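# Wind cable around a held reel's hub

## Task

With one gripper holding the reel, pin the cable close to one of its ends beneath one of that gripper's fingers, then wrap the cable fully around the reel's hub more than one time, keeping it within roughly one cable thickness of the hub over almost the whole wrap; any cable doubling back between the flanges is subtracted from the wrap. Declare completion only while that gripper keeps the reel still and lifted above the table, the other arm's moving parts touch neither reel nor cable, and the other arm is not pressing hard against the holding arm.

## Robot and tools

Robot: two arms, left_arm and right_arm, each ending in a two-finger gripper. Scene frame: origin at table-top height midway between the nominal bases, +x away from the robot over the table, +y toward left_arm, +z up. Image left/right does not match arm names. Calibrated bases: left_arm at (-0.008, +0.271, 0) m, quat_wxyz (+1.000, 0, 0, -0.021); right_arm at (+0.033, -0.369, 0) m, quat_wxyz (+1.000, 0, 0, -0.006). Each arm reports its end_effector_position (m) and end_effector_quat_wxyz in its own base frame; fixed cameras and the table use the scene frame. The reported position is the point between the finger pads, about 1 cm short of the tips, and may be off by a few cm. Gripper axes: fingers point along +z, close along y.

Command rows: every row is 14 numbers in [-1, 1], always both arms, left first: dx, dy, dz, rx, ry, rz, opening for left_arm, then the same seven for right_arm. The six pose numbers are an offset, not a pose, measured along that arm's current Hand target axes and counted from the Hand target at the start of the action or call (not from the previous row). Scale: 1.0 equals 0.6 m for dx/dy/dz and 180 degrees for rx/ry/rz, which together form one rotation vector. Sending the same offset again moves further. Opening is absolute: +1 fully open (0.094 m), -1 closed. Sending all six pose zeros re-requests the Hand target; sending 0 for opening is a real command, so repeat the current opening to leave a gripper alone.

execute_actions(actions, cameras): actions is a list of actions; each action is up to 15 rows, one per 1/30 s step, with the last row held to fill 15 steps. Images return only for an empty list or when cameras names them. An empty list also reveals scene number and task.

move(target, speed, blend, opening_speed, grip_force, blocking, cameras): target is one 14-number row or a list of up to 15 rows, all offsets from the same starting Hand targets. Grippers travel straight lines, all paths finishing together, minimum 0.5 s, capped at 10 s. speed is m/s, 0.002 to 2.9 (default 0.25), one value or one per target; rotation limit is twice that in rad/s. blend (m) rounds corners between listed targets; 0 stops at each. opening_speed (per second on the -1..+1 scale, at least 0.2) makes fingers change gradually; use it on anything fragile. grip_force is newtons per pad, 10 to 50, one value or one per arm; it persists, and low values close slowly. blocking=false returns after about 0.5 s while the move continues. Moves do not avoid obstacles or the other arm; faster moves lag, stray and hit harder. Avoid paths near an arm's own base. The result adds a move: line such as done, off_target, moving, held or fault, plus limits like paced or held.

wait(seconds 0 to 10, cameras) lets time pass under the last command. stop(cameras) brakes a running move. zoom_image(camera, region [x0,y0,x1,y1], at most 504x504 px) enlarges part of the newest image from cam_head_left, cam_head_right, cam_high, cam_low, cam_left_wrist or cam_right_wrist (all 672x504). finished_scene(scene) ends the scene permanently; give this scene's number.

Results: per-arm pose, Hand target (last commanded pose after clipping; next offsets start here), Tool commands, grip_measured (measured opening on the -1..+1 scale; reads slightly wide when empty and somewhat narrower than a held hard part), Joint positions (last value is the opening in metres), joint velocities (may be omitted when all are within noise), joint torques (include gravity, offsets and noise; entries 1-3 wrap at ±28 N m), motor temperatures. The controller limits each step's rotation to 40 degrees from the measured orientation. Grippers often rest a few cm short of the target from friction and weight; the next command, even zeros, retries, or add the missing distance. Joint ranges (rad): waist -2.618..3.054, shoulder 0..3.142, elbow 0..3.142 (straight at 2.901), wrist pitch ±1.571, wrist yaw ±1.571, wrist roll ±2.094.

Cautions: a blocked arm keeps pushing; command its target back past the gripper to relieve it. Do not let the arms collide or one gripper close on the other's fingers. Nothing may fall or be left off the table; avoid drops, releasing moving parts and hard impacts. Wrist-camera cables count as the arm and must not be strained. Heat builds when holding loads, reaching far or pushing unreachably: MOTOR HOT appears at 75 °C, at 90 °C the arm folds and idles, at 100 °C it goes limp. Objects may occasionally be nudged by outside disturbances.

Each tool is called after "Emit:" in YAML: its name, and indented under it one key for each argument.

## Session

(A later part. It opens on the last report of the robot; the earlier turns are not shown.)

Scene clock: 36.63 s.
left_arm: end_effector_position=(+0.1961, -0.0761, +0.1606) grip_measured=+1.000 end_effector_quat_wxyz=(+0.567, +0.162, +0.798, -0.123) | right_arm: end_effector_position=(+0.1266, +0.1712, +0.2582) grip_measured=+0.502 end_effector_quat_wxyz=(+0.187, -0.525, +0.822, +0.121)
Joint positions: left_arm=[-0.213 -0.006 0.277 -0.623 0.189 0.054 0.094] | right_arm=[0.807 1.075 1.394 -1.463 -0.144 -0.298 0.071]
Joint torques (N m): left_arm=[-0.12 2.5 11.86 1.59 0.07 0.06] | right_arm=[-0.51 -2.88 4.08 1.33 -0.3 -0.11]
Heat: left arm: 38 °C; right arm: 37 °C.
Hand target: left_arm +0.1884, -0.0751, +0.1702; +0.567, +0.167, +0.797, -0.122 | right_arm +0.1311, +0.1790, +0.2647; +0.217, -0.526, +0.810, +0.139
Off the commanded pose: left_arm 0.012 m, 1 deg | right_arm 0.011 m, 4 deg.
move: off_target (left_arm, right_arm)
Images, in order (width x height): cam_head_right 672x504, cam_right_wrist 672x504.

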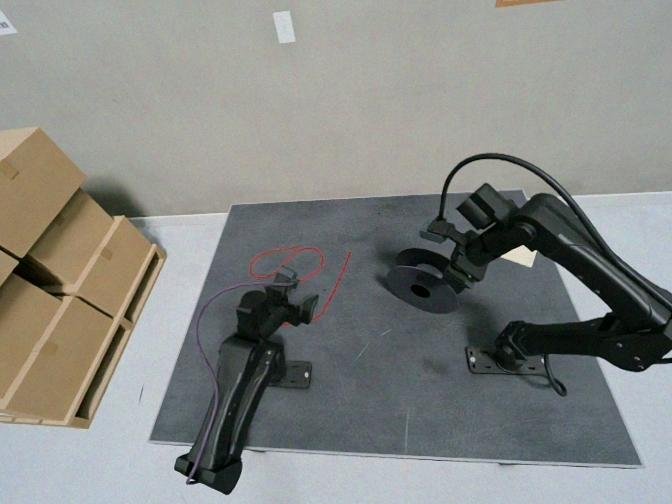

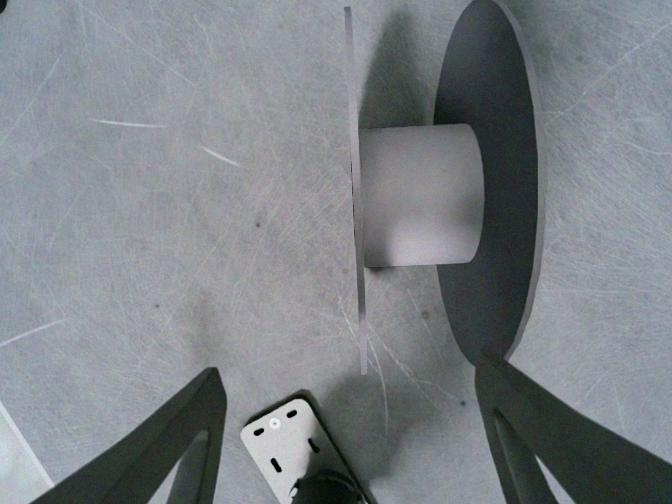

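Emit:
move:
  target: [0,0,0,0,0,0,1, 0.066,0.005,0.116,0,0,0,0.5]
  cameras: ["cam_head_right","cam_right_wrist","cam_low"]
  speed: 0.1

Scene clock: 38.77 s.
left_arm: end_effector_position=(+0.1961, -0.0761, +0.1606) grip_measured=+1.000 end_effector_quat_wxyz=(+0.567, +0.162, +0.798, -0.123) | right_arm: end_effector_position=(+0.1256, +0.1702, +0.1786) grip_measured=+0.502 end_effector_quat_wxyz=(+0.187, -0.525, +0.821, +0.122)
Joint positions: left_arm=[-0.213 -0.006 0.277 -0.623 0.189 0.054 0.094] | right_arm=[0.807 0.943 0.995 -1.194 -0.144 -0.298 0.071]
Joint torques (N m): left_arm=[-0.12 2.51 11.88 1.59 0.07 0.05] | right_arm=[0.5 -2.52 4.64 1.32 -0.26 0.05]
Heat: left arm: 38 °C; right arm: 36 °C.
Hand target: left_arm +0.1884, -0.0751, +0.1702; +0.567, +0.167, +0.797, -0.122 | right_arm +0.1288, +0.1805, +0.1846; +0.217, -0.526, +0.810, +0.139
Off the commanded pose: left_arm 0.012 m, 1 deg | right_arm 0.012 m, 4 deg.
move: off_target (left_arm, right_arm)
Images, in order (width x height): cam_head_right 672x504, cam_low 672x504, cam_right_wrist 672x504.

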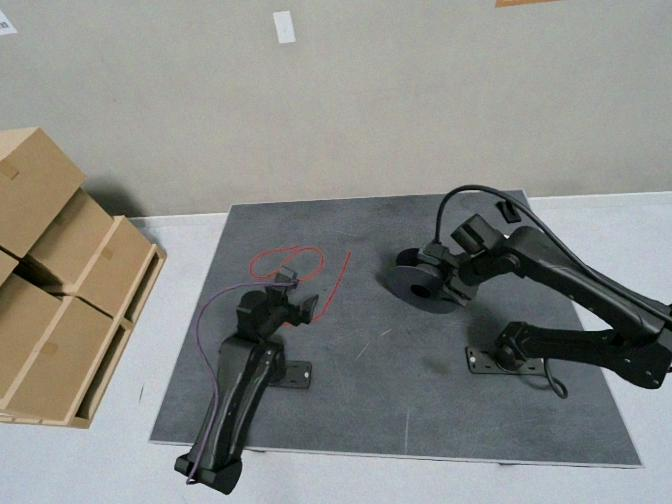

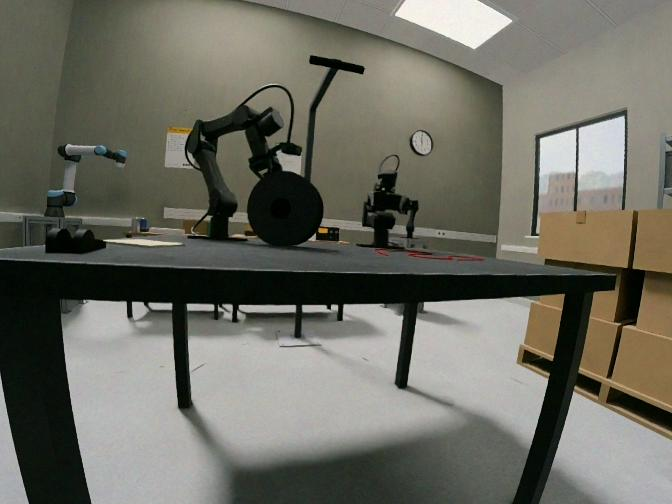

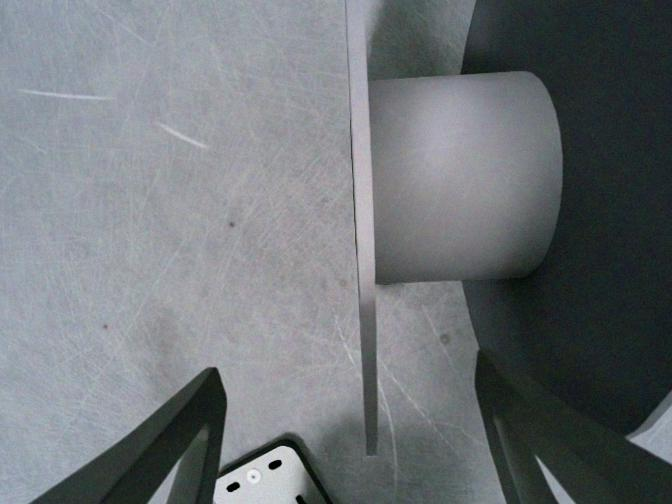

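Emit:
move:
  target:
    - [0,0,0,0,0,0,1, 0,0.008,0.04,0,0,0,0.5]
    - [0,0,0,0,0,0,1, 0,0.008,0.04,0,0,0,-0.3]
  cameras: ["cam_head_right","cam_right_wrist"]
  speed: 0.08
  opening_speed: 0.5

Scene clock: 43.80 s.
left_arm: end_effector_position=(+0.1961, -0.0761, +0.1606) grip_measured=+1.000 end_effector_quat_wxyz=(+0.567, +0.162, +0.798, -0.123) | right_arm: end_effector_position=(+0.1235, +0.1837, +0.1610) grip_measured=-0.298 end_effector_quat_wxyz=(+0.192, -0.529, +0.816, +0.132)
Joint positions: left_arm=[-0.213 -0.006 0.277 -0.623 0.189 0.054 0.094] | right_arm=[0.859 0.943 0.914 -1.091 -0.141 -0.259 0.033]
Joint torques (N m): left_arm=[-0.09 2.52 11.89 1.59 0.06 0.06] | right_arm=[0.39 -1.39 5.03 1.36 0.06 0.05]
Heat: left arm: 38 °C; right arm: 35 °C.
Hand target: left_arm +0.1884, -0.0751, +0.1702; +0.567, +0.167, +0.797, -0.122 | right_arm +0.1293, +0.1934, +0.1638; +0.217, -0.526, +0.810, +0.139
Off the commanded pose: left_arm 0.012 m, 1 deg | right_arm 0.012 m, 3 deg.
move: off_target (left_arm, right_arm); target 2's new opening was sent with right_arm's hand 0.012 m and 3 deg from that target
Images, in order (width x height): cam_head_right 672x504, cam_right_wrist 672x504.

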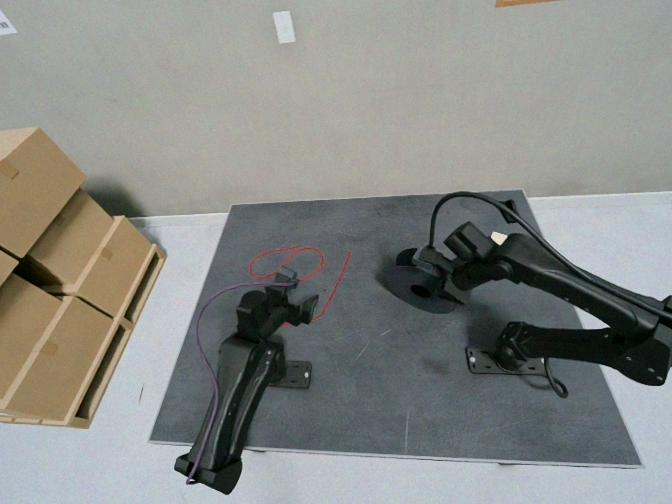

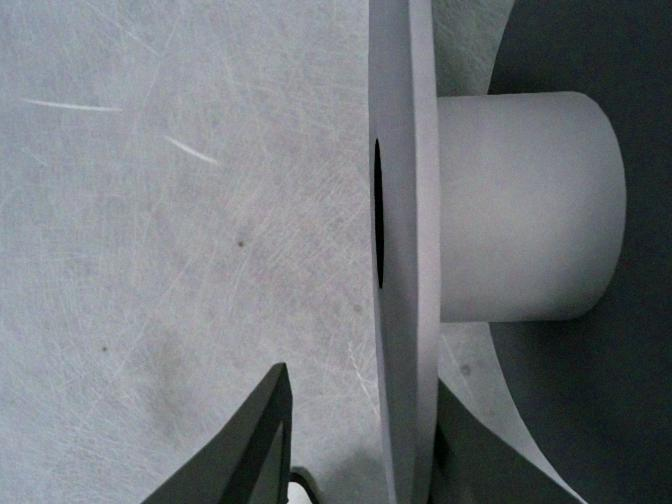

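Emit:
move:
  target:
    - [0,0,0,0,0,0,1, 0,-0.026,0,0,0,0,-0.3]
    - [0,0,0,0,0,0,1, 0,-0.026,0,0,0,0,-0.8]
  cameras: ["cam_head_right","cam_right_wrist"]
  speed: 0.08
  opening_speed: 0.3

Emit:
execute_actions:
  actions:
    - [[0,0,0,0,0,0,1,0,0,0,0,0,0,-0.87]]
    - [[0,0,0,0,0,0,1,0,0,0,0,0,0,-0.93]]
    - [[0,0,0,0,0,0,1,0,0,0,0,0,0,-1]]
  cameras: ["cam_head_right","cam_right_wrist"]

Scene clock: 47.50 s.
left_arm: end_effector_position=(+0.1961, -0.0761, +0.1606) grip_measured=+1.000 end_effector_quat_wxyz=(+0.567, +0.162, +0.798, -0.123) | right_arm: end_effector_position=(+0.1377, +0.1750, +0.1573) grip_measured=-0.798 end_effector_quat_wxyz=(+0.190, -0.519, +0.824, +0.124)
Joint positions: left_arm=[-0.213 -0.006 0.277 -0.623 0.189 0.054 0.094] | right_arm=[0.77 0.965 0.914 -1.09 -0.16 -0.318 0.009]
Joint torques (N m): left_arm=[-0.1 2.52 11.9 1.58 0.06 0.05] | right_arm=[-0.44 -1.4 6.05 1.29 -0.24 -0.11]
Heat: left arm: 39 °C; right arm: 35 °C.
Hand target: left_arm +0.1884, -0.0751, +0.1702; +0.567, +0.167, +0.797, -0.122 | right_arm +0.1435, +0.1870, +0.1638; +0.217, -0.526, +0.810, +0.139
Off the commanded pose: left_arm 0.012 m, 1 deg | right_arm 0.015 m, 4 deg.
move: off_target (left_arm, right_arm); target 2's new opening was sent with right_arm's hand 0.015 m and 4 deg from that target
Images, in order (width x height): cam_head_right 672x504, cam_right_wrist 672x504.

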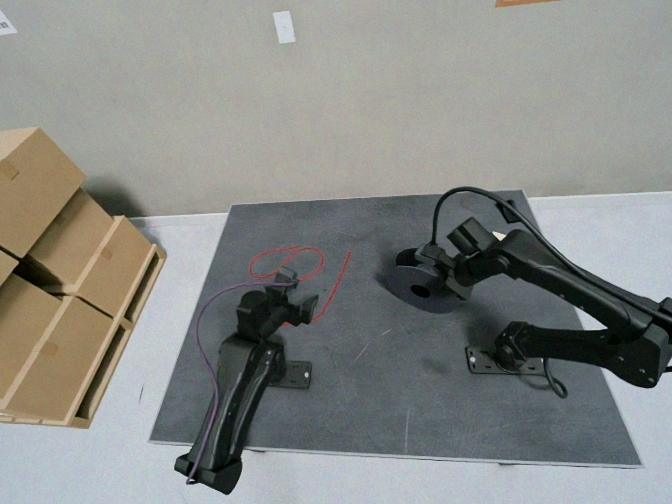

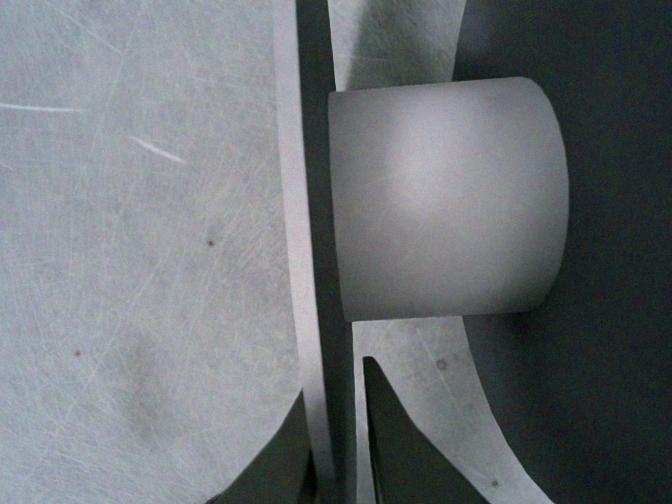

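Scene clock: 49.30 s.
left_arm: end_effector_position=(+0.1961, -0.0761, +0.1606) grip_measured=+1.000 end_effector_quat_wxyz=(+0.567, +0.162, +0.798, -0.123) | right_arm: end_effector_position=(+0.1372, +0.1759, +0.1575) grip_measured=-0.949 end_effector_quat_wxyz=(+0.191, -0.527, +0.819, +0.123)
Joint positions: left_arm=[-0.213 -0.006 0.277 -0.623 0.189 0.054 0.094] | right_arm=[0.773 0.965 0.914 -1.088 -0.161 -0.334 0.002]
Joint torques (N m): left_arm=[-0.12 2.52 11.89 1.59 0.07 0.05] | right_arm=[-0.32 -1.25 6.16 1.3 -0.23 -0.06]
Heat: left arm: 39 °C; right arm: 35 °C.
Hand target: left_arm +0.1884, -0.0751, +0.1702; +0.567, +0.167, +0.797, -0.122 | right_arm +0.1435, +0.1870, +0.1638; +0.217, -0.526, +0.810, +0.139
Off the commanded pose: left_arm 0.012 m, 1 deg | right_arm 0.014 m, 4 deg.
Images, in order (width x height): cam_head_right 672x504, cam_right_wrist 672x504.

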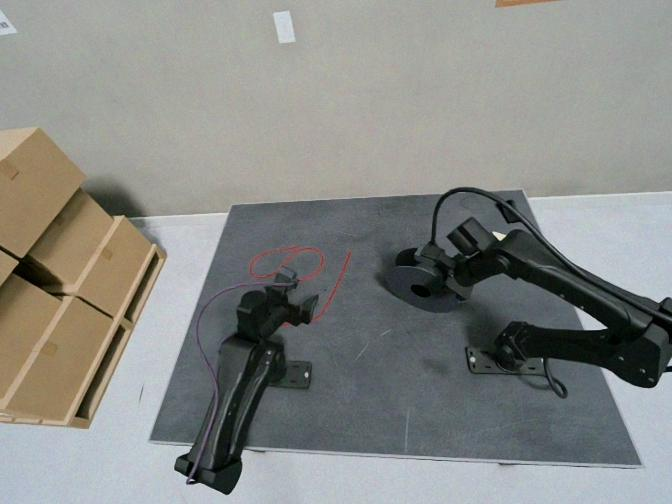

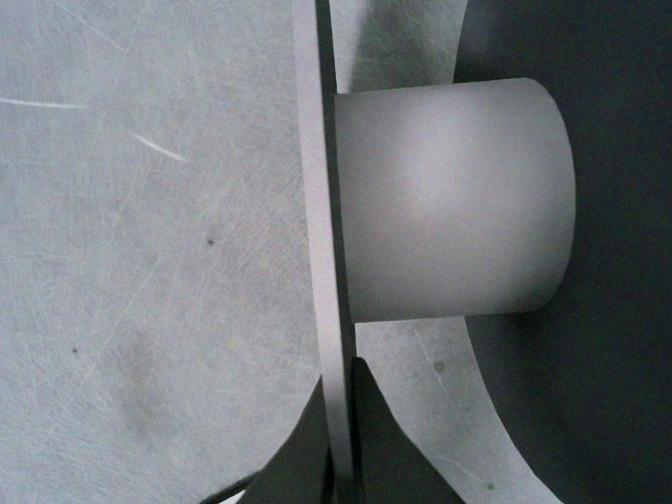

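Emit:
move:
  target:
    - [0,0,0,0,0,0,1, -0.083,0,-0.144,0,0,0,-1]
    - [0,0,0,0,0,0,1, -0.405,-0.068,0.042,0.036,0,0.0625,-1]
  cameras: ["all"]
  speed: 0.12
  blend: 0.03

Scene clock: 53.53 s.
left_arm: end_effector_position=(+0.1961, -0.0761, +0.1606) grip_measured=+1.000 end_effector_quat_wxyz=(+0.567, +0.162, +0.798, -0.123) | right_arm: end_effector_position=(+0.2608, +0.3600, +0.2335) grip_measured=-0.949 end_effector_quat_wxyz=(+0.178, -0.434, +0.877, +0.101)
Joint positions: left_arm=[-0.213 -0.006 0.277 -0.623 0.189 0.054 0.094] | right_arm=[0.935 1.925 2.08 -1.314 -0.017 0.019 0.002]
Joint torques (N m): left_arm=[-0.1 2.51 11.9 1.59 0.06 0.05] | right_arm=[0.4 -8.85 12.81 1.07 0.22 0.08]
Heat: left arm: 39 °C; right arm: 36 °C.
Hand target: left_arm +0.1884, -0.0751, +0.1702; +0.567, +0.167, +0.797, -0.122 | right_arm +0.2715, +0.3744, +0.2632; +0.232, -0.431, +0.864, +0.114
Off the commanded pose: left_arm 0.012 m, 1 deg | right_arm 0.035 m, 7 deg.
move: off_target (left_arm, right_arm)

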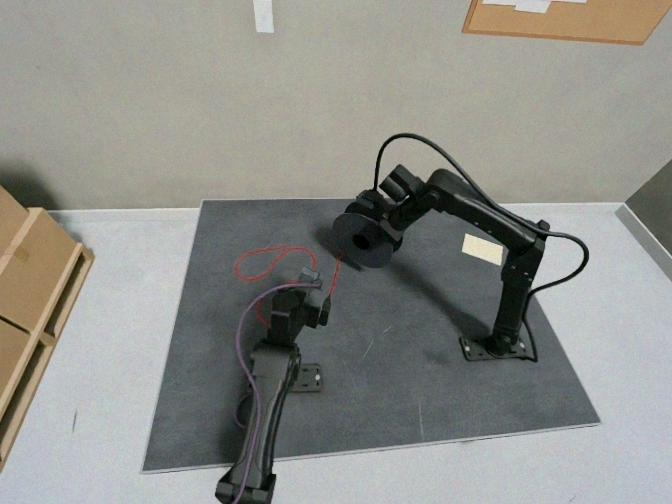

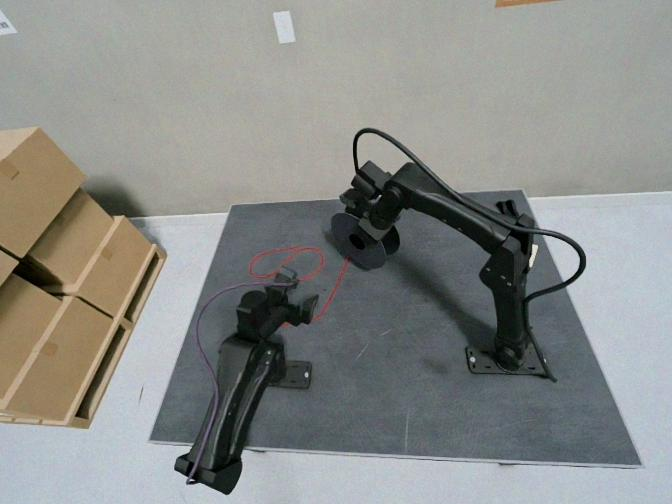

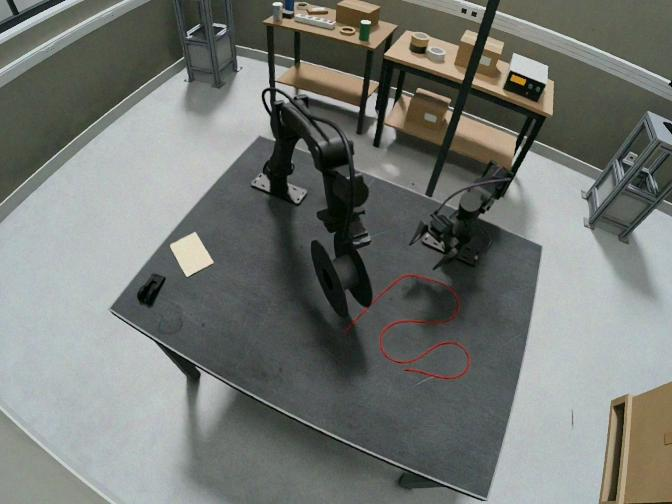

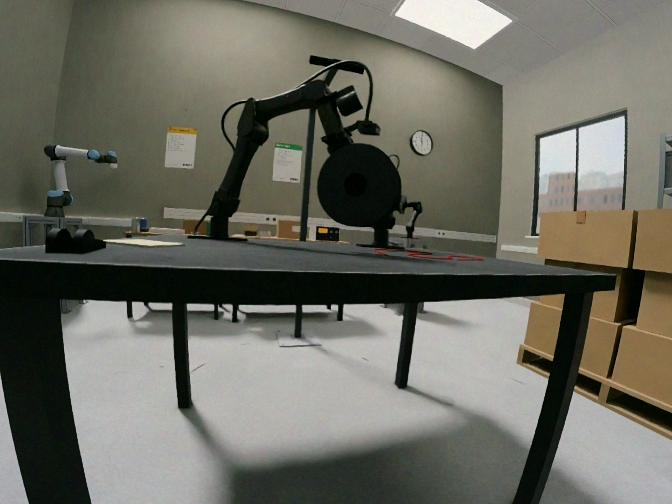

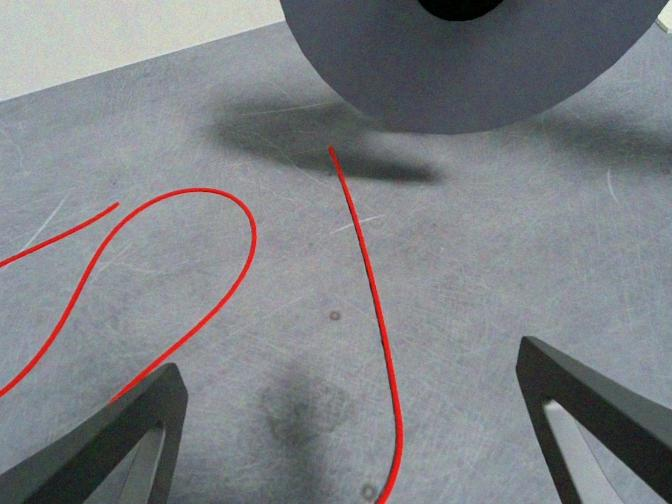

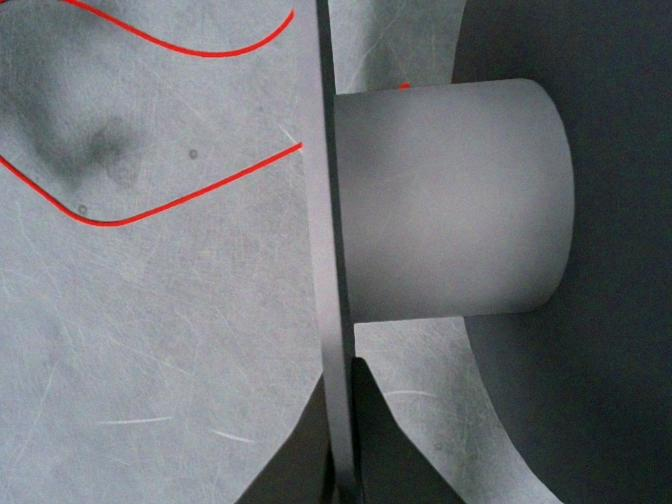

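Emit:
move:
  target: [0,0,0,0,0,0,1, 0.118,0,0.038,0,0,0,-1]
  cameras: ["cam_low","cam_right_wrist","cam_left_wrist"]
  speed: 0.1

Scene clock: 55.53 s.
left_arm: end_effector_position=(+0.1961, -0.0761, +0.1606) grip_measured=+1.000 end_effector_quat_wxyz=(+0.567, +0.162, +0.798, -0.123) | right_arm: end_effector_position=(+0.2304, +0.3198, +0.1773) grip_measured=-0.949 end_effector_quat_wxyz=(+0.156, -0.435, +0.882, +0.091)
Joint positions: left_arm=[-0.213 -0.006 0.277 -0.623 0.189 0.054 0.094] | right_arm=[0.936 1.704 1.589 -1.093 -0.017 0.022 0.002]
Joint torques (N m): left_arm=[-0.1 2.51 11.89 1.59 0.06 0.06] | right_arm=[0.61 -12.01 5.59 1.62 0.2 0.06]
Heat: left arm: 39 °C; right arm: 36 °C.
Hand target: left_arm +0.1884, -0.0751, +0.1702; +0.567, +0.167, +0.797, -0.122 | right_arm +0.2415, +0.3344, +0.2081; +0.232, -0.431, +0.864, +0.114
Off the commanded pose: left_arm 0.012 m, 1 deg | right_arm 0.036 m, 9 deg.
move: off_target (left_arm, right_arm)
Images, in order (width x height): cam_low 672x504, cam_left_wrist 672x504, cam_right_wrist 672x504.

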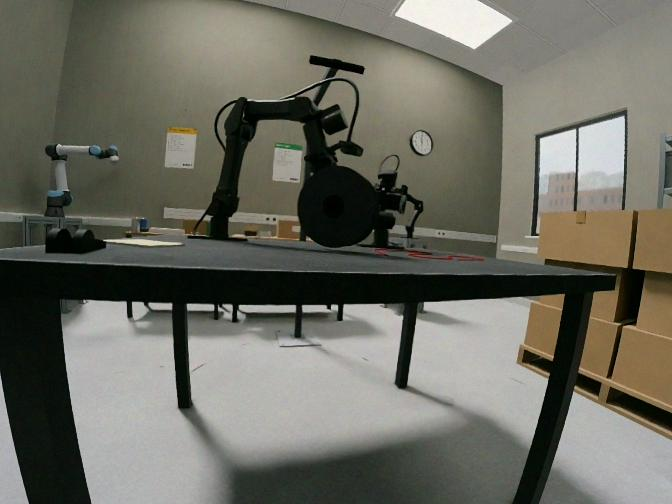

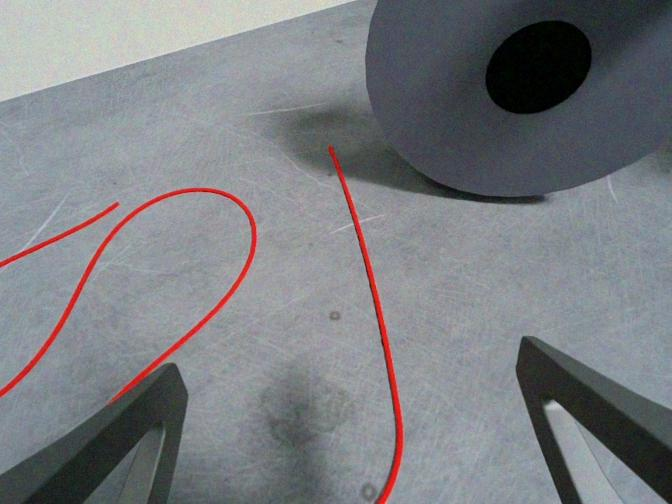

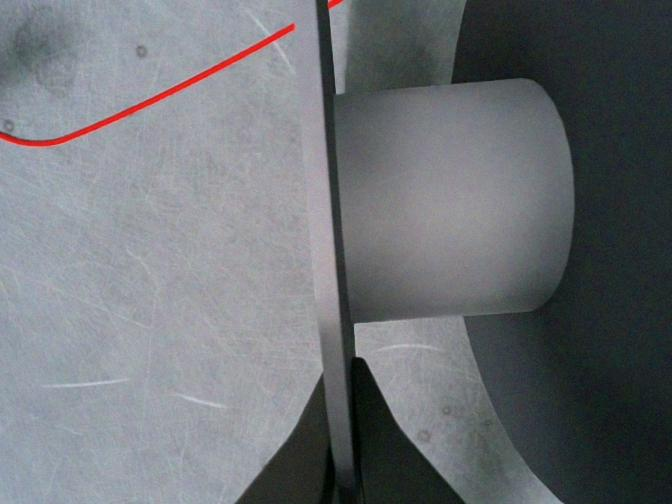

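Emit:
move:
  target: [0,0,0,0,0,0,1, 0.015,0,0.026,0,0,0,-1]
  cameras: ["cam_low","cam_left_wrist"]
  speed: 0.04

Emit:
zoom_image:
  camera: "cam_low"
  region: [280, 150, 400, 270]

Scene clock: 57.27 s.
left_arm: end_effector_position=(+0.1961, -0.0761, +0.1606) grip_measured=+1.000 end_effector_quat_wxyz=(+0.567, +0.162, +0.798, -0.123) | right_arm: end_effector_position=(+0.2323, +0.3211, +0.1663) grip_measured=-0.949 end_effector_quat_wxyz=(+0.170, -0.435, +0.879, +0.092)
Joint positions: left_arm=[-0.213 -0.006 0.277 -0.623 0.189 0.054 0.094] | right_arm=[0.939 1.683 1.51 -1.008 -0.006 0.022 0.002]
Joint torques (N m): left_arm=[-0.12 2.5 11.88 1.59 0.06 0.06] | right_arm=[0.54 -10.95 5.49 1.58 0.09 0.03]
Heat: left arm: 39 °C; right arm: 36 °C.
Hand target: left_arm +0.1884, -0.0751, +0.1702; +0.567, +0.167, +0.797, -0.122 | right_arm +0.2415, +0.3343, +0.1901; +0.232, -0.431, +0.864, +0.114
Off the commanded pose: left_arm 0.012 m, 1 deg | right_arm 0.029 m, 8 deg.
move: off_target (left_arm, right_arm)
Images, in order (width x height): cam_low 672x504, cam_left_wrist 672x504.

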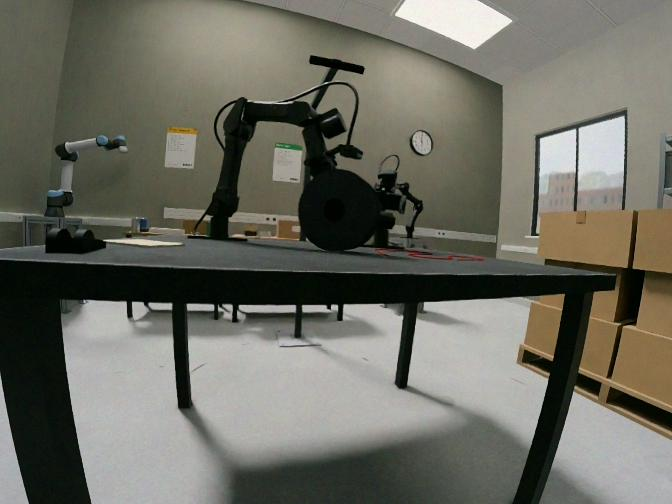

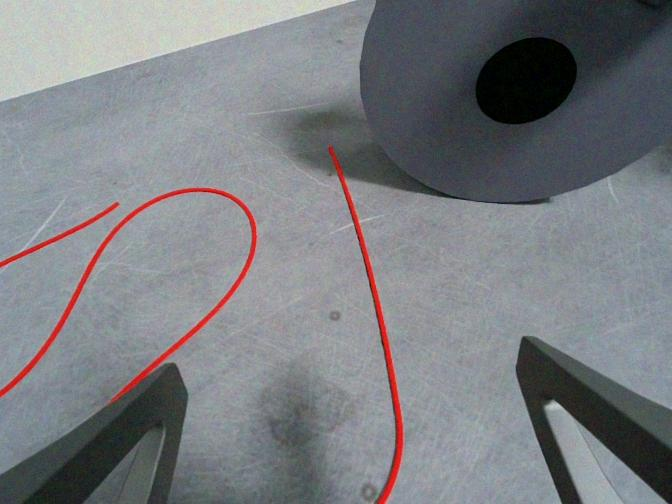

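Scaled by 4.200.

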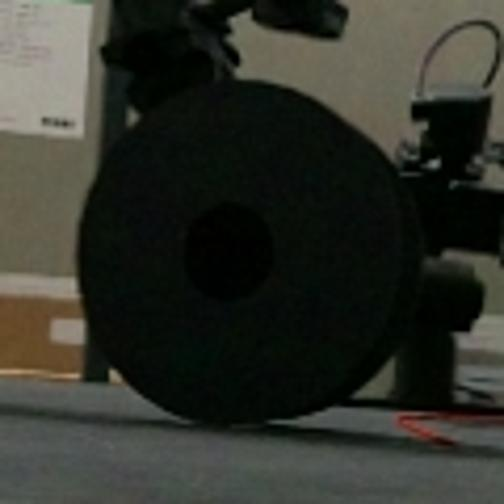

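Emit:
move:
  target: [-0.07,-0.188,0.18,0.129,-0.0356,-0.481,1,0,0,0,0,0,0,-1]
  cameras: ["all"]
  speed: 0.15

Scene clock: 64.27 s.
left_arm: end_effector_position=(+0.2511, -0.2267, +0.1683) grip_measured=+1.000 end_effector_quat_wxyz=(+0.319, -0.331, +0.641, -0.614) | right_arm: end_effector_position=(+0.2323, +0.3211, +0.1663) grip_measured=-0.949 end_effector_quat_wxyz=(+0.170, -0.435, +0.879, +0.092)
Joint positions: left_arm=[-0.874 1.169 0.118 1.009 -0.259 -1.579 0.094] | right_arm=[0.939 1.683 1.51 -1.008 -0.006 0.022 0.002]
Joint torques (N m): left_arm=[-0.53 -2.18 5.14 2.69 -0.14 0.02] | right_arm=[0.64 -11.08 5.41 1.52 0.12 0.04]
Heat: left arm: 38 °C; right arm: 35 °C.
Hand target: left_arm +0.2485, -0.2251, +0.1751; +0.328, -0.327, +0.627, -0.626 | right_arm +0.2415, +0.3343, +0.1901; +0.232, -0.431, +0.864, +0.114
Off the commanded pose: left_arm 0.007 m, 2 deg | right_arm 0.029 m, 8 deg.
move: off_target (right_arm)

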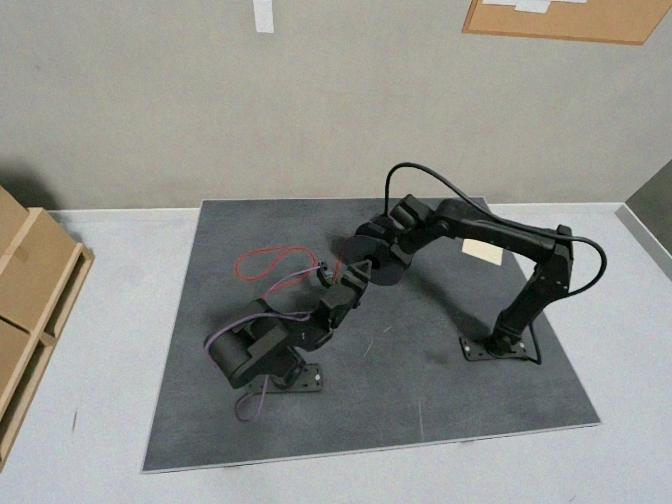

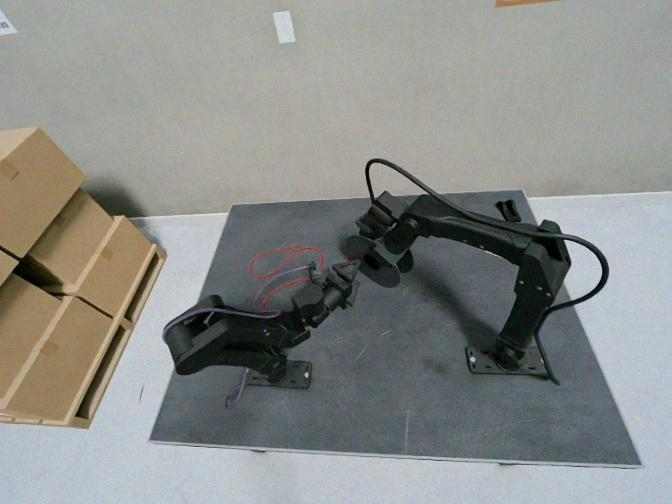

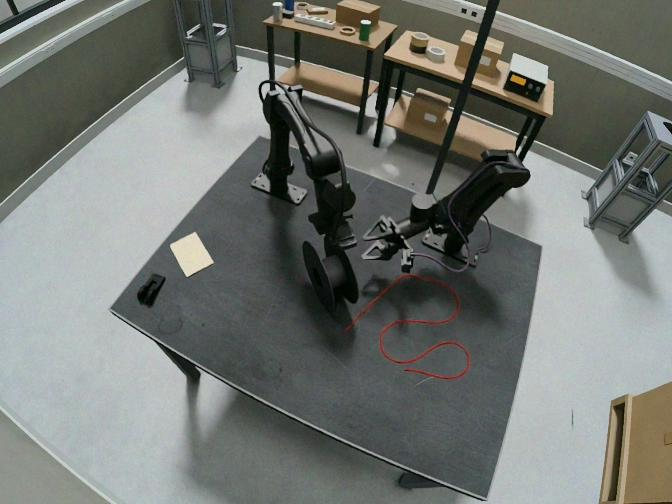

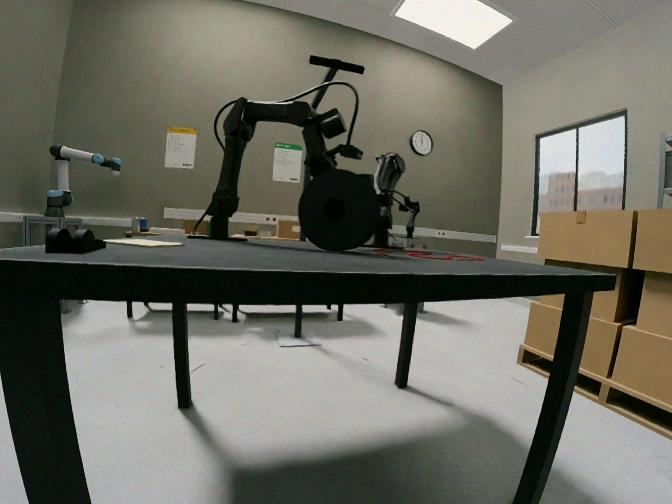

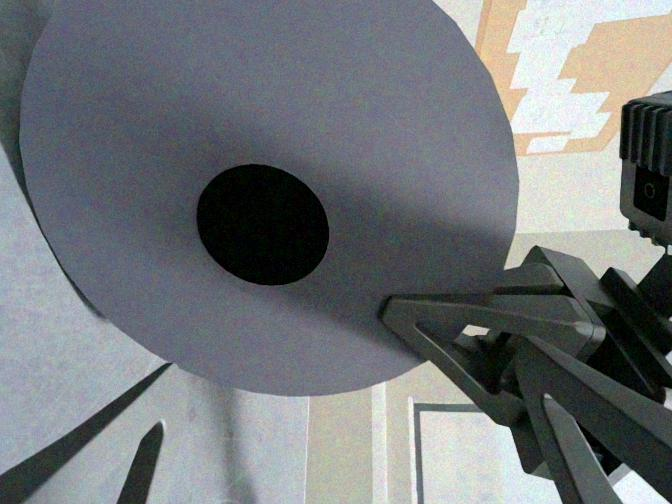

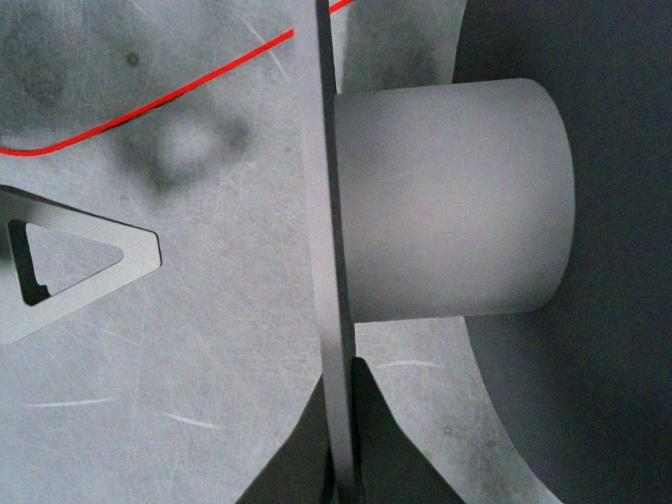

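Emit:
move:
  target: [0,-0.052,0.055,0,0,0,1,0,0,0,0,0,0,-1]
  cameras: ["cam_left_wrist","cam_head_right"]
  speed: 0.08

Scene clock: 67.03 s.
left_arm: end_effector_position=(+0.2669, -0.2425, +0.2045) grip_measured=+1.000 end_effector_quat_wxyz=(+0.322, -0.322, +0.620, -0.639) | right_arm: end_effector_position=(+0.2323, +0.3211, +0.1663) grip_measured=-0.949 end_effector_quat_wxyz=(+0.170, -0.435, +0.879, +0.092)
Joint positions: left_arm=[-0.854 1.189 0.234 0.98 -0.229 -1.579 0.094] | right_arm=[0.939 1.683 1.51 -1.008 -0.006 0.022 0.002]
Joint torques (N m): left_arm=[0.5 -2.8 10.92 1.49 0.03 0.04] | right_arm=[0.53 -10.82 5.61 1.51 0.13 0.03]
Heat: left arm: 37 °C; right arm: 35 °C.
Hand target: left_arm +0.2756, -0.2440, +0.2063; +0.328, -0.327, +0.627, -0.626 | right_arm +0.2415, +0.3343, +0.1901; +0.232, -0.431, +0.864, +0.114
Off the commanded pose: left_arm 0.009 m, 2 deg | right_arm 0.029 m, 8 deg.
move: off_target (right_arm)
Images, in order (width x height): cam_head_right 672x504, cam_left_wrist 672x504.

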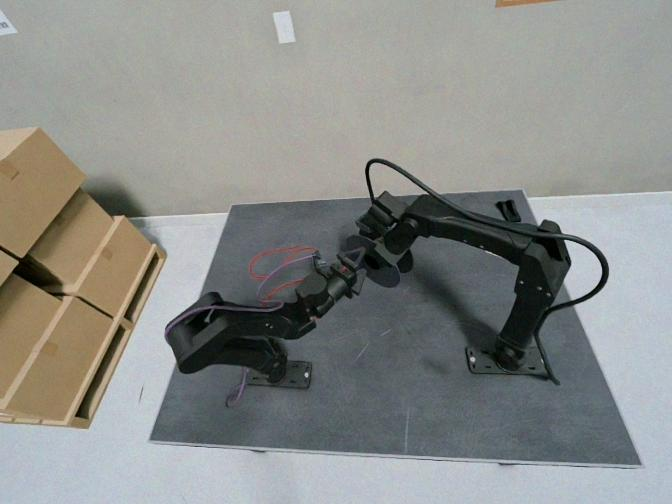

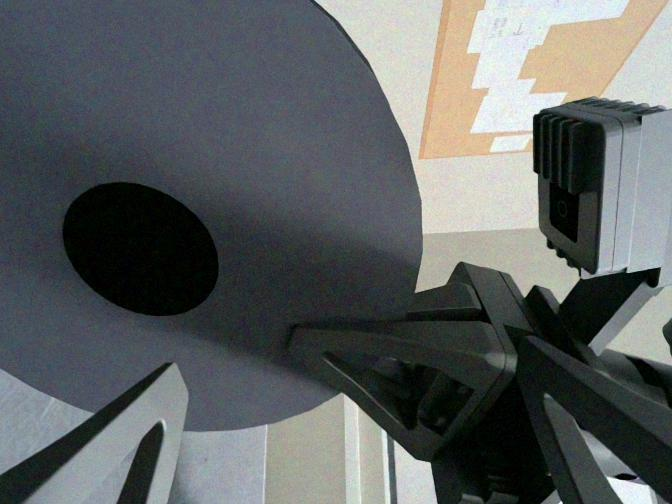

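Emit:
move:
  target:
    - [-0.02,0.018,0,0,0,0,1,0,0,0,0,0,0,-1]
    - [-0.02,0.018,0.07,0,0,0,1,0,0,0,0,0,0,-1]
  cameras: ["cam_left_wrist","cam_head_right","cam_right_wrist"]
  speed: 0.06

Scene clock: 69.60 s.
left_arm: end_effector_position=(+0.3054, -0.2555, +0.1674) grip_measured=+1.000 end_effector_quat_wxyz=(+0.309, -0.335, +0.658, -0.600) | right_arm: end_effector_position=(+0.2323, +0.3211, +0.1663) grip_measured=-0.949 end_effector_quat_wxyz=(+0.170, -0.435, +0.879, +0.092)
Joint positions: left_arm=[-0.761 1.431 0.339 1.001 -0.136 -1.579 0.094] | right_arm=[0.939 1.683 1.51 -1.008 -0.006 0.022 0.002]
Joint torques (N m): left_arm=[0.44 -4.46 10.32 2.74 0.01 0.03] | right_arm=[0.61 -11.12 5.53 1.57 0.12 0.06]
Heat: left arm: 37 °C; right arm: 36 °C.
Hand target: left_arm +0.3169, -0.2582, +0.1955; +0.328, -0.327, +0.627, -0.626 | right_arm +0.2415, +0.3343, +0.1901; +0.232, -0.431, +0.864, +0.114
Off the commanded pose: left_arm 0.031 m, 5 deg | right_arm 0.029 m, 8 deg.
move: off_target (left_arm, right_arm)
Images, in order (width x height): cam_head_right 672x504, cam_left_wrist 672x504, cam_right_wrist 672x504.

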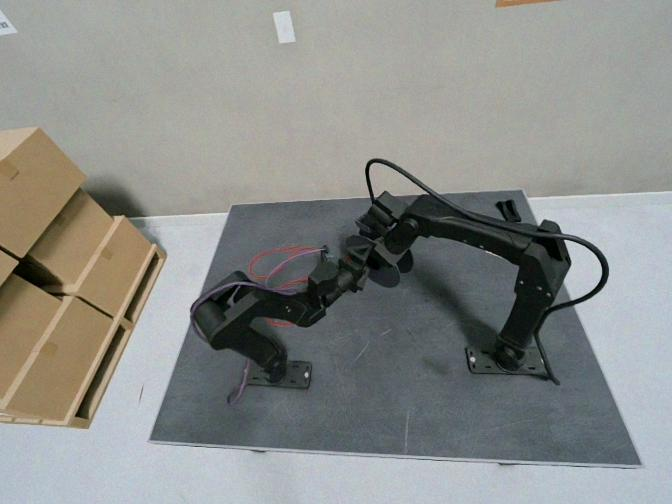

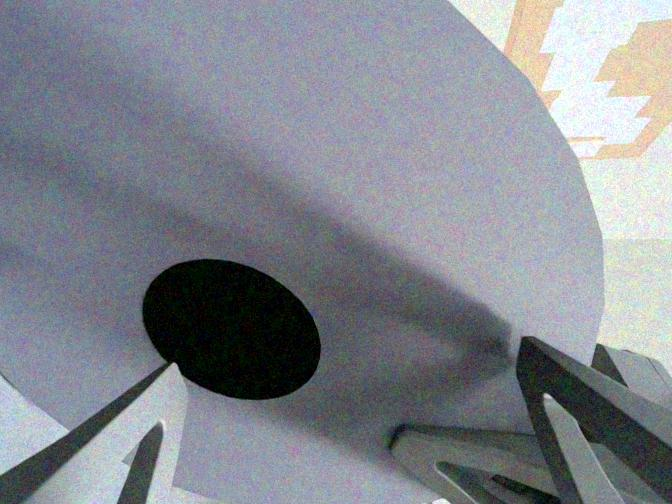

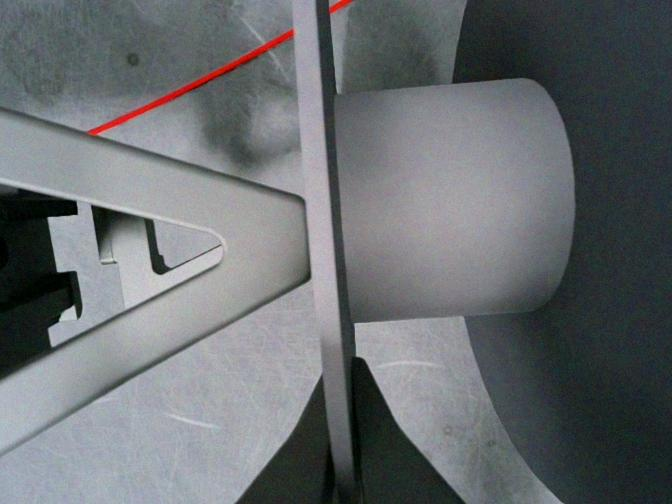

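Emit:
move:
  target: [0,-0.03,-0.05,0,0,0,1,0,0,0,0,0,0,-1]
  cameras: ["cam_left_wrist"]
  speed: 0.06

Scene clock: 71.33 s.
left_arm: end_effector_position=(+0.2949, -0.2444, +0.2256) grip_measured=+1.000 end_effector_quat_wxyz=(+0.327, -0.320, +0.611, -0.646) | right_arm: end_effector_position=(+0.2323, +0.3211, +0.1663) grip_measured=-0.949 end_effector_quat_wxyz=(+0.170, -0.435, +0.879, +0.092)
Joint positions: left_arm=[-0.761 1.241 0.339 0.952 -0.14 -1.579 0.094] | right_arm=[0.939 1.683 1.51 -1.008 -0.006 0.022 0.002]
Joint torques (N m): left_arm=[-0.49 -6.05 5.97 1.51 -0.12 0.04] | right_arm=[0.36 -10.92 5.59 1.58 0.09 0.03]
Heat: left arm: 37 °C; right arm: 36 °C.
Hand target: left_arm +0.2923, -0.2411, +0.2135; +0.328, -0.327, +0.627, -0.626 | right_arm +0.2415, +0.3343, +0.1901; +0.232, -0.431, +0.864, +0.114
Off the commanded pose: left_arm 0.013 m, 3 deg | right_arm 0.029 m, 8 deg.
move: off_target (left_arm, right_arm)
Images, in order (width x height): cam_left_wrist 672x504.

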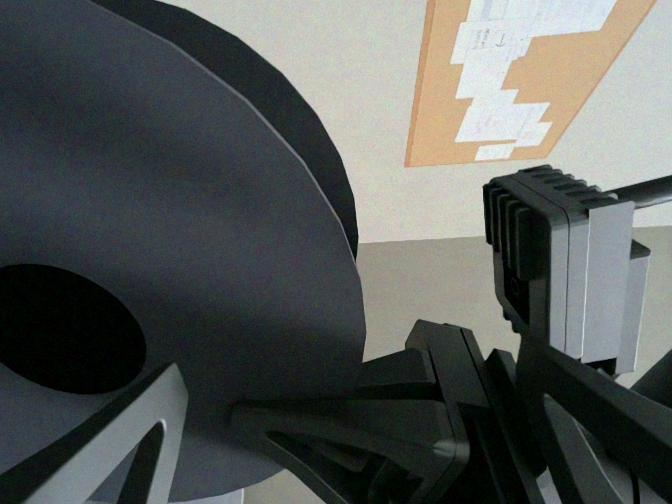

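Emit:
move:
  target: [0.017,0.0175,0,0,0,0,1,0,0,0,0,0,0,-1]
  cameras: ["cam_left_wrist"]
  speed: 0.06

Scene clock: 72.93 s.
left_arm: end_effector_position=(+0.2887, -0.2515, +0.2095) grip_measured=+1.000 end_effector_quat_wxyz=(+0.322, -0.326, +0.624, -0.633) | right_arm: end_effector_position=(+0.2323, +0.3211, +0.1663) grip_measured=-0.949 end_effector_quat_wxyz=(+0.170, -0.435, +0.879, +0.092)
Joint positions: left_arm=[-0.808 1.269 0.325 0.952 -0.19 -1.579 0.094] | right_arm=[0.939 1.683 1.51 -1.008 -0.006 0.022 0.002]
Joint torques (N m): left_arm=[-0.46 -3.66 5.38 2.24 -0.13 0.04] | right_arm=[0.68 -10.74 5.49 1.57 0.09 0.03]
Heat: left arm: 37 °C; right arm: 36 °C.
Hand target: left_arm +0.2864, -0.2494, +0.2030; +0.328, -0.327, +0.627, -0.626 | right_arm +0.2415, +0.3343, +0.1901; +0.232, -0.431, +0.864, +0.114
Off the commanded pose: left_arm 0.007 m, 1 deg | right_arm 0.029 m, 8 deg.
move: off_target (right_arm)
Images, in order (width x height): cam_left_wrist 672x504.

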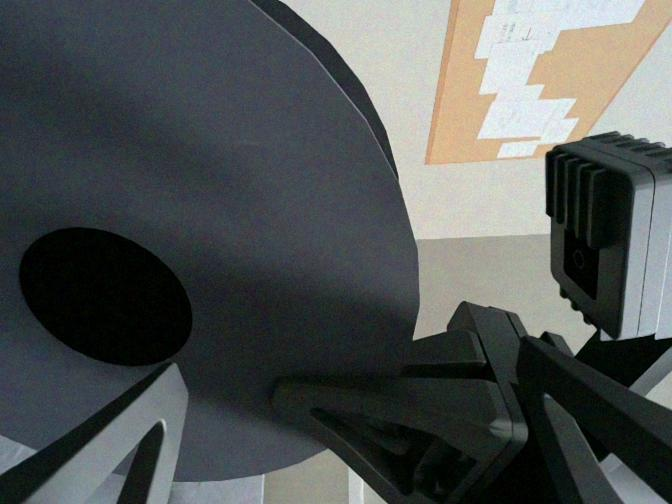

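Emit:
move:
  target: [0,0.013,0.02,0,0,0,1,0,0,0,0,0,0,-1]
  cameras: ["cam_left_wrist"]
  speed: 0.05

Scene clock: 74.40 s.
left_arm: end_effector_position=(+0.2940, -0.2571, +0.1822) grip_measured=+1.000 end_effector_quat_wxyz=(+0.316, -0.332, +0.646, -0.610) | right_arm: end_effector_position=(+0.2323, +0.3211, +0.1663) grip_measured=-0.949 end_effector_quat_wxyz=(+0.170, -0.435, +0.879, +0.092)
Joint positions: left_arm=[-0.808 1.365 0.325 0.985 -0.19 -1.579 0.094] | right_arm=[0.939 1.683 1.51 -1.008 -0.006 0.022 0.002]
Joint torques (N m): left_arm=[0.39 -4.08 6.83 2.72 -0.02 0.02] | right_arm=[0.69 -11.18 5.64 1.6 0.15 0.03]
Motor temperatures (°C): left_arm=[26 34 37 37 25 28 29] | right_arm=[28 37 34 33 27 28 28]
Heat: left arm: 37 °C; right arm: 37 °C.
Hand target: left_arm +0.2963, -0.2563, +0.1952; +0.328, -0.327, +0.627, -0.626 | right_arm +0.2415, +0.3343, +0.1901; +0.232, -0.431, +0.864, +0.114
Off the commanded pose: left_arm 0.013 m, 3 deg | right_arm 0.029 m, 8 deg.
move: off_target (left_arm, right_arm)
Images, in order (width x height): cam_left_wrist 672x504.

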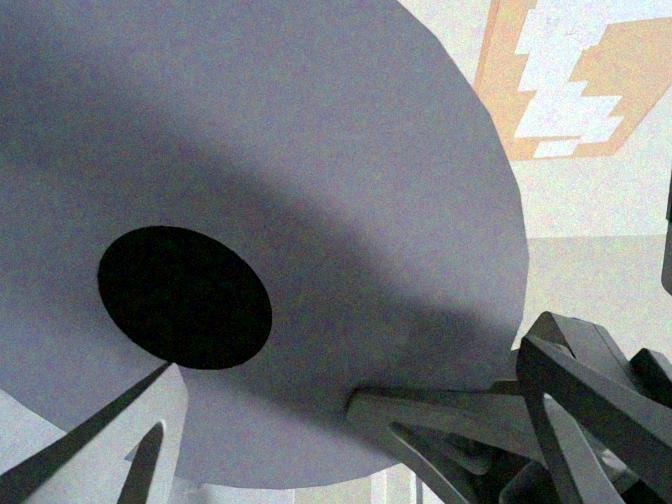

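Emit:
move:
  target: [0,-0.008,0,0,0,0,1,0,0,0,0,0,0,-1]
  speed: 0.05

Emit:
move:
  target: [0,-0.003,0,0,0,0,1,0,0,0,0,0,0,-1]
  speed: 0.05
  cameras: ["cam_left_wrist"]

Scene clock: 75.67 s.
left_arm: end_effector_position=(+0.2940, -0.2571, +0.1822) grip_measured=+1.000 end_effector_quat_wxyz=(+0.316, -0.332, +0.646, -0.610) | right_arm: end_effector_position=(+0.2323, +0.3211, +0.1663) grip_measured=-0.949 end_effector_quat_wxyz=(+0.170, -0.435, +0.879, +0.092)
Joint positions: left_arm=[-0.808 1.365 0.325 0.985 -0.19 -1.579 0.094] | right_arm=[0.939 1.683 1.51 -1.008 -0.006 0.022 0.002]
Joint torques (N m): left_arm=[0.42 -6 7.77 2.4 -0.04 0.03] | right_arm=[0.7 -11.04 5.46 1.57 0.11 0.02]
Heat: left arm: 38 °C; right arm: 37 °C.
Hand target: left_arm +0.2963, -0.2563, +0.2000; +0.328, -0.327, +0.627, -0.626 | right_arm +0.2415, +0.3343, +0.1901; +0.232, -0.431, +0.864, +0.114
Off the commanded pose: left_arm 0.018 m, 3 deg | right_arm 0.029 m, 8 deg.
move: off_target (left_arm, right_arm)

Scene clock: 76.67 s.
left_arm: end_effector_position=(+0.2940, -0.2571, +0.1822) grip_measured=+1.000 end_effector_quat_wxyz=(+0.316, -0.332, +0.646, -0.610) | right_arm: end_effector_position=(+0.2323, +0.3211, +0.1663) grip_measured=-0.949 end_effector_quat_wxyz=(+0.170, -0.435, +0.879, +0.092)
Joint positions: left_arm=[-0.808 1.365 0.325 0.985 -0.19 -1.579 0.094] | right_arm=[0.939 1.683 1.51 -1.008 -0.006 0.022 0.002]
Joint torques (N m): left_arm=[0.38 -6.78 8.14 2.28 -0.04 0.03] | right_arm=[0.55 -11.04 5.35 1.56 0.05 0.02]
Heat: left arm: 38 °C; right arm: 37 °C.
Hand target: left_arm +0.2963, -0.2563, +0.2018; +0.328, -0.327, +0.627, -0.626 | right_arm +0.2415, +0.3343, +0.1901; +0.232, -0.431, +0.864, +0.114
Off the commanded pose: left_arm 0.020 m, 3 deg | right_arm 0.029 m, 8 deg.
move: off_target (left_arm, right_arm)
Images, in order (width x height): cam_left_wrist 672x504.

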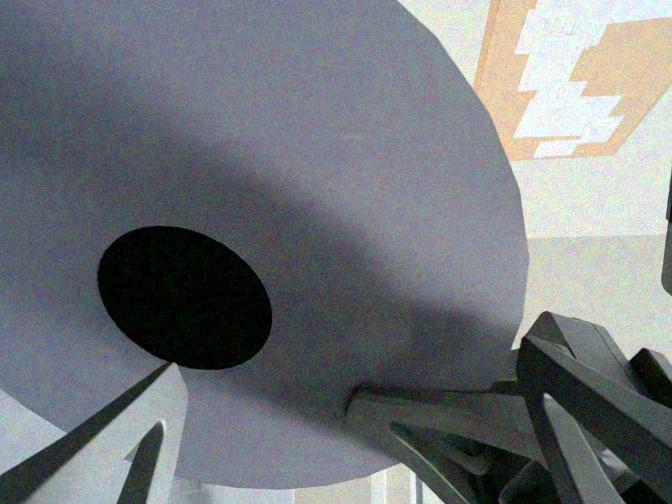

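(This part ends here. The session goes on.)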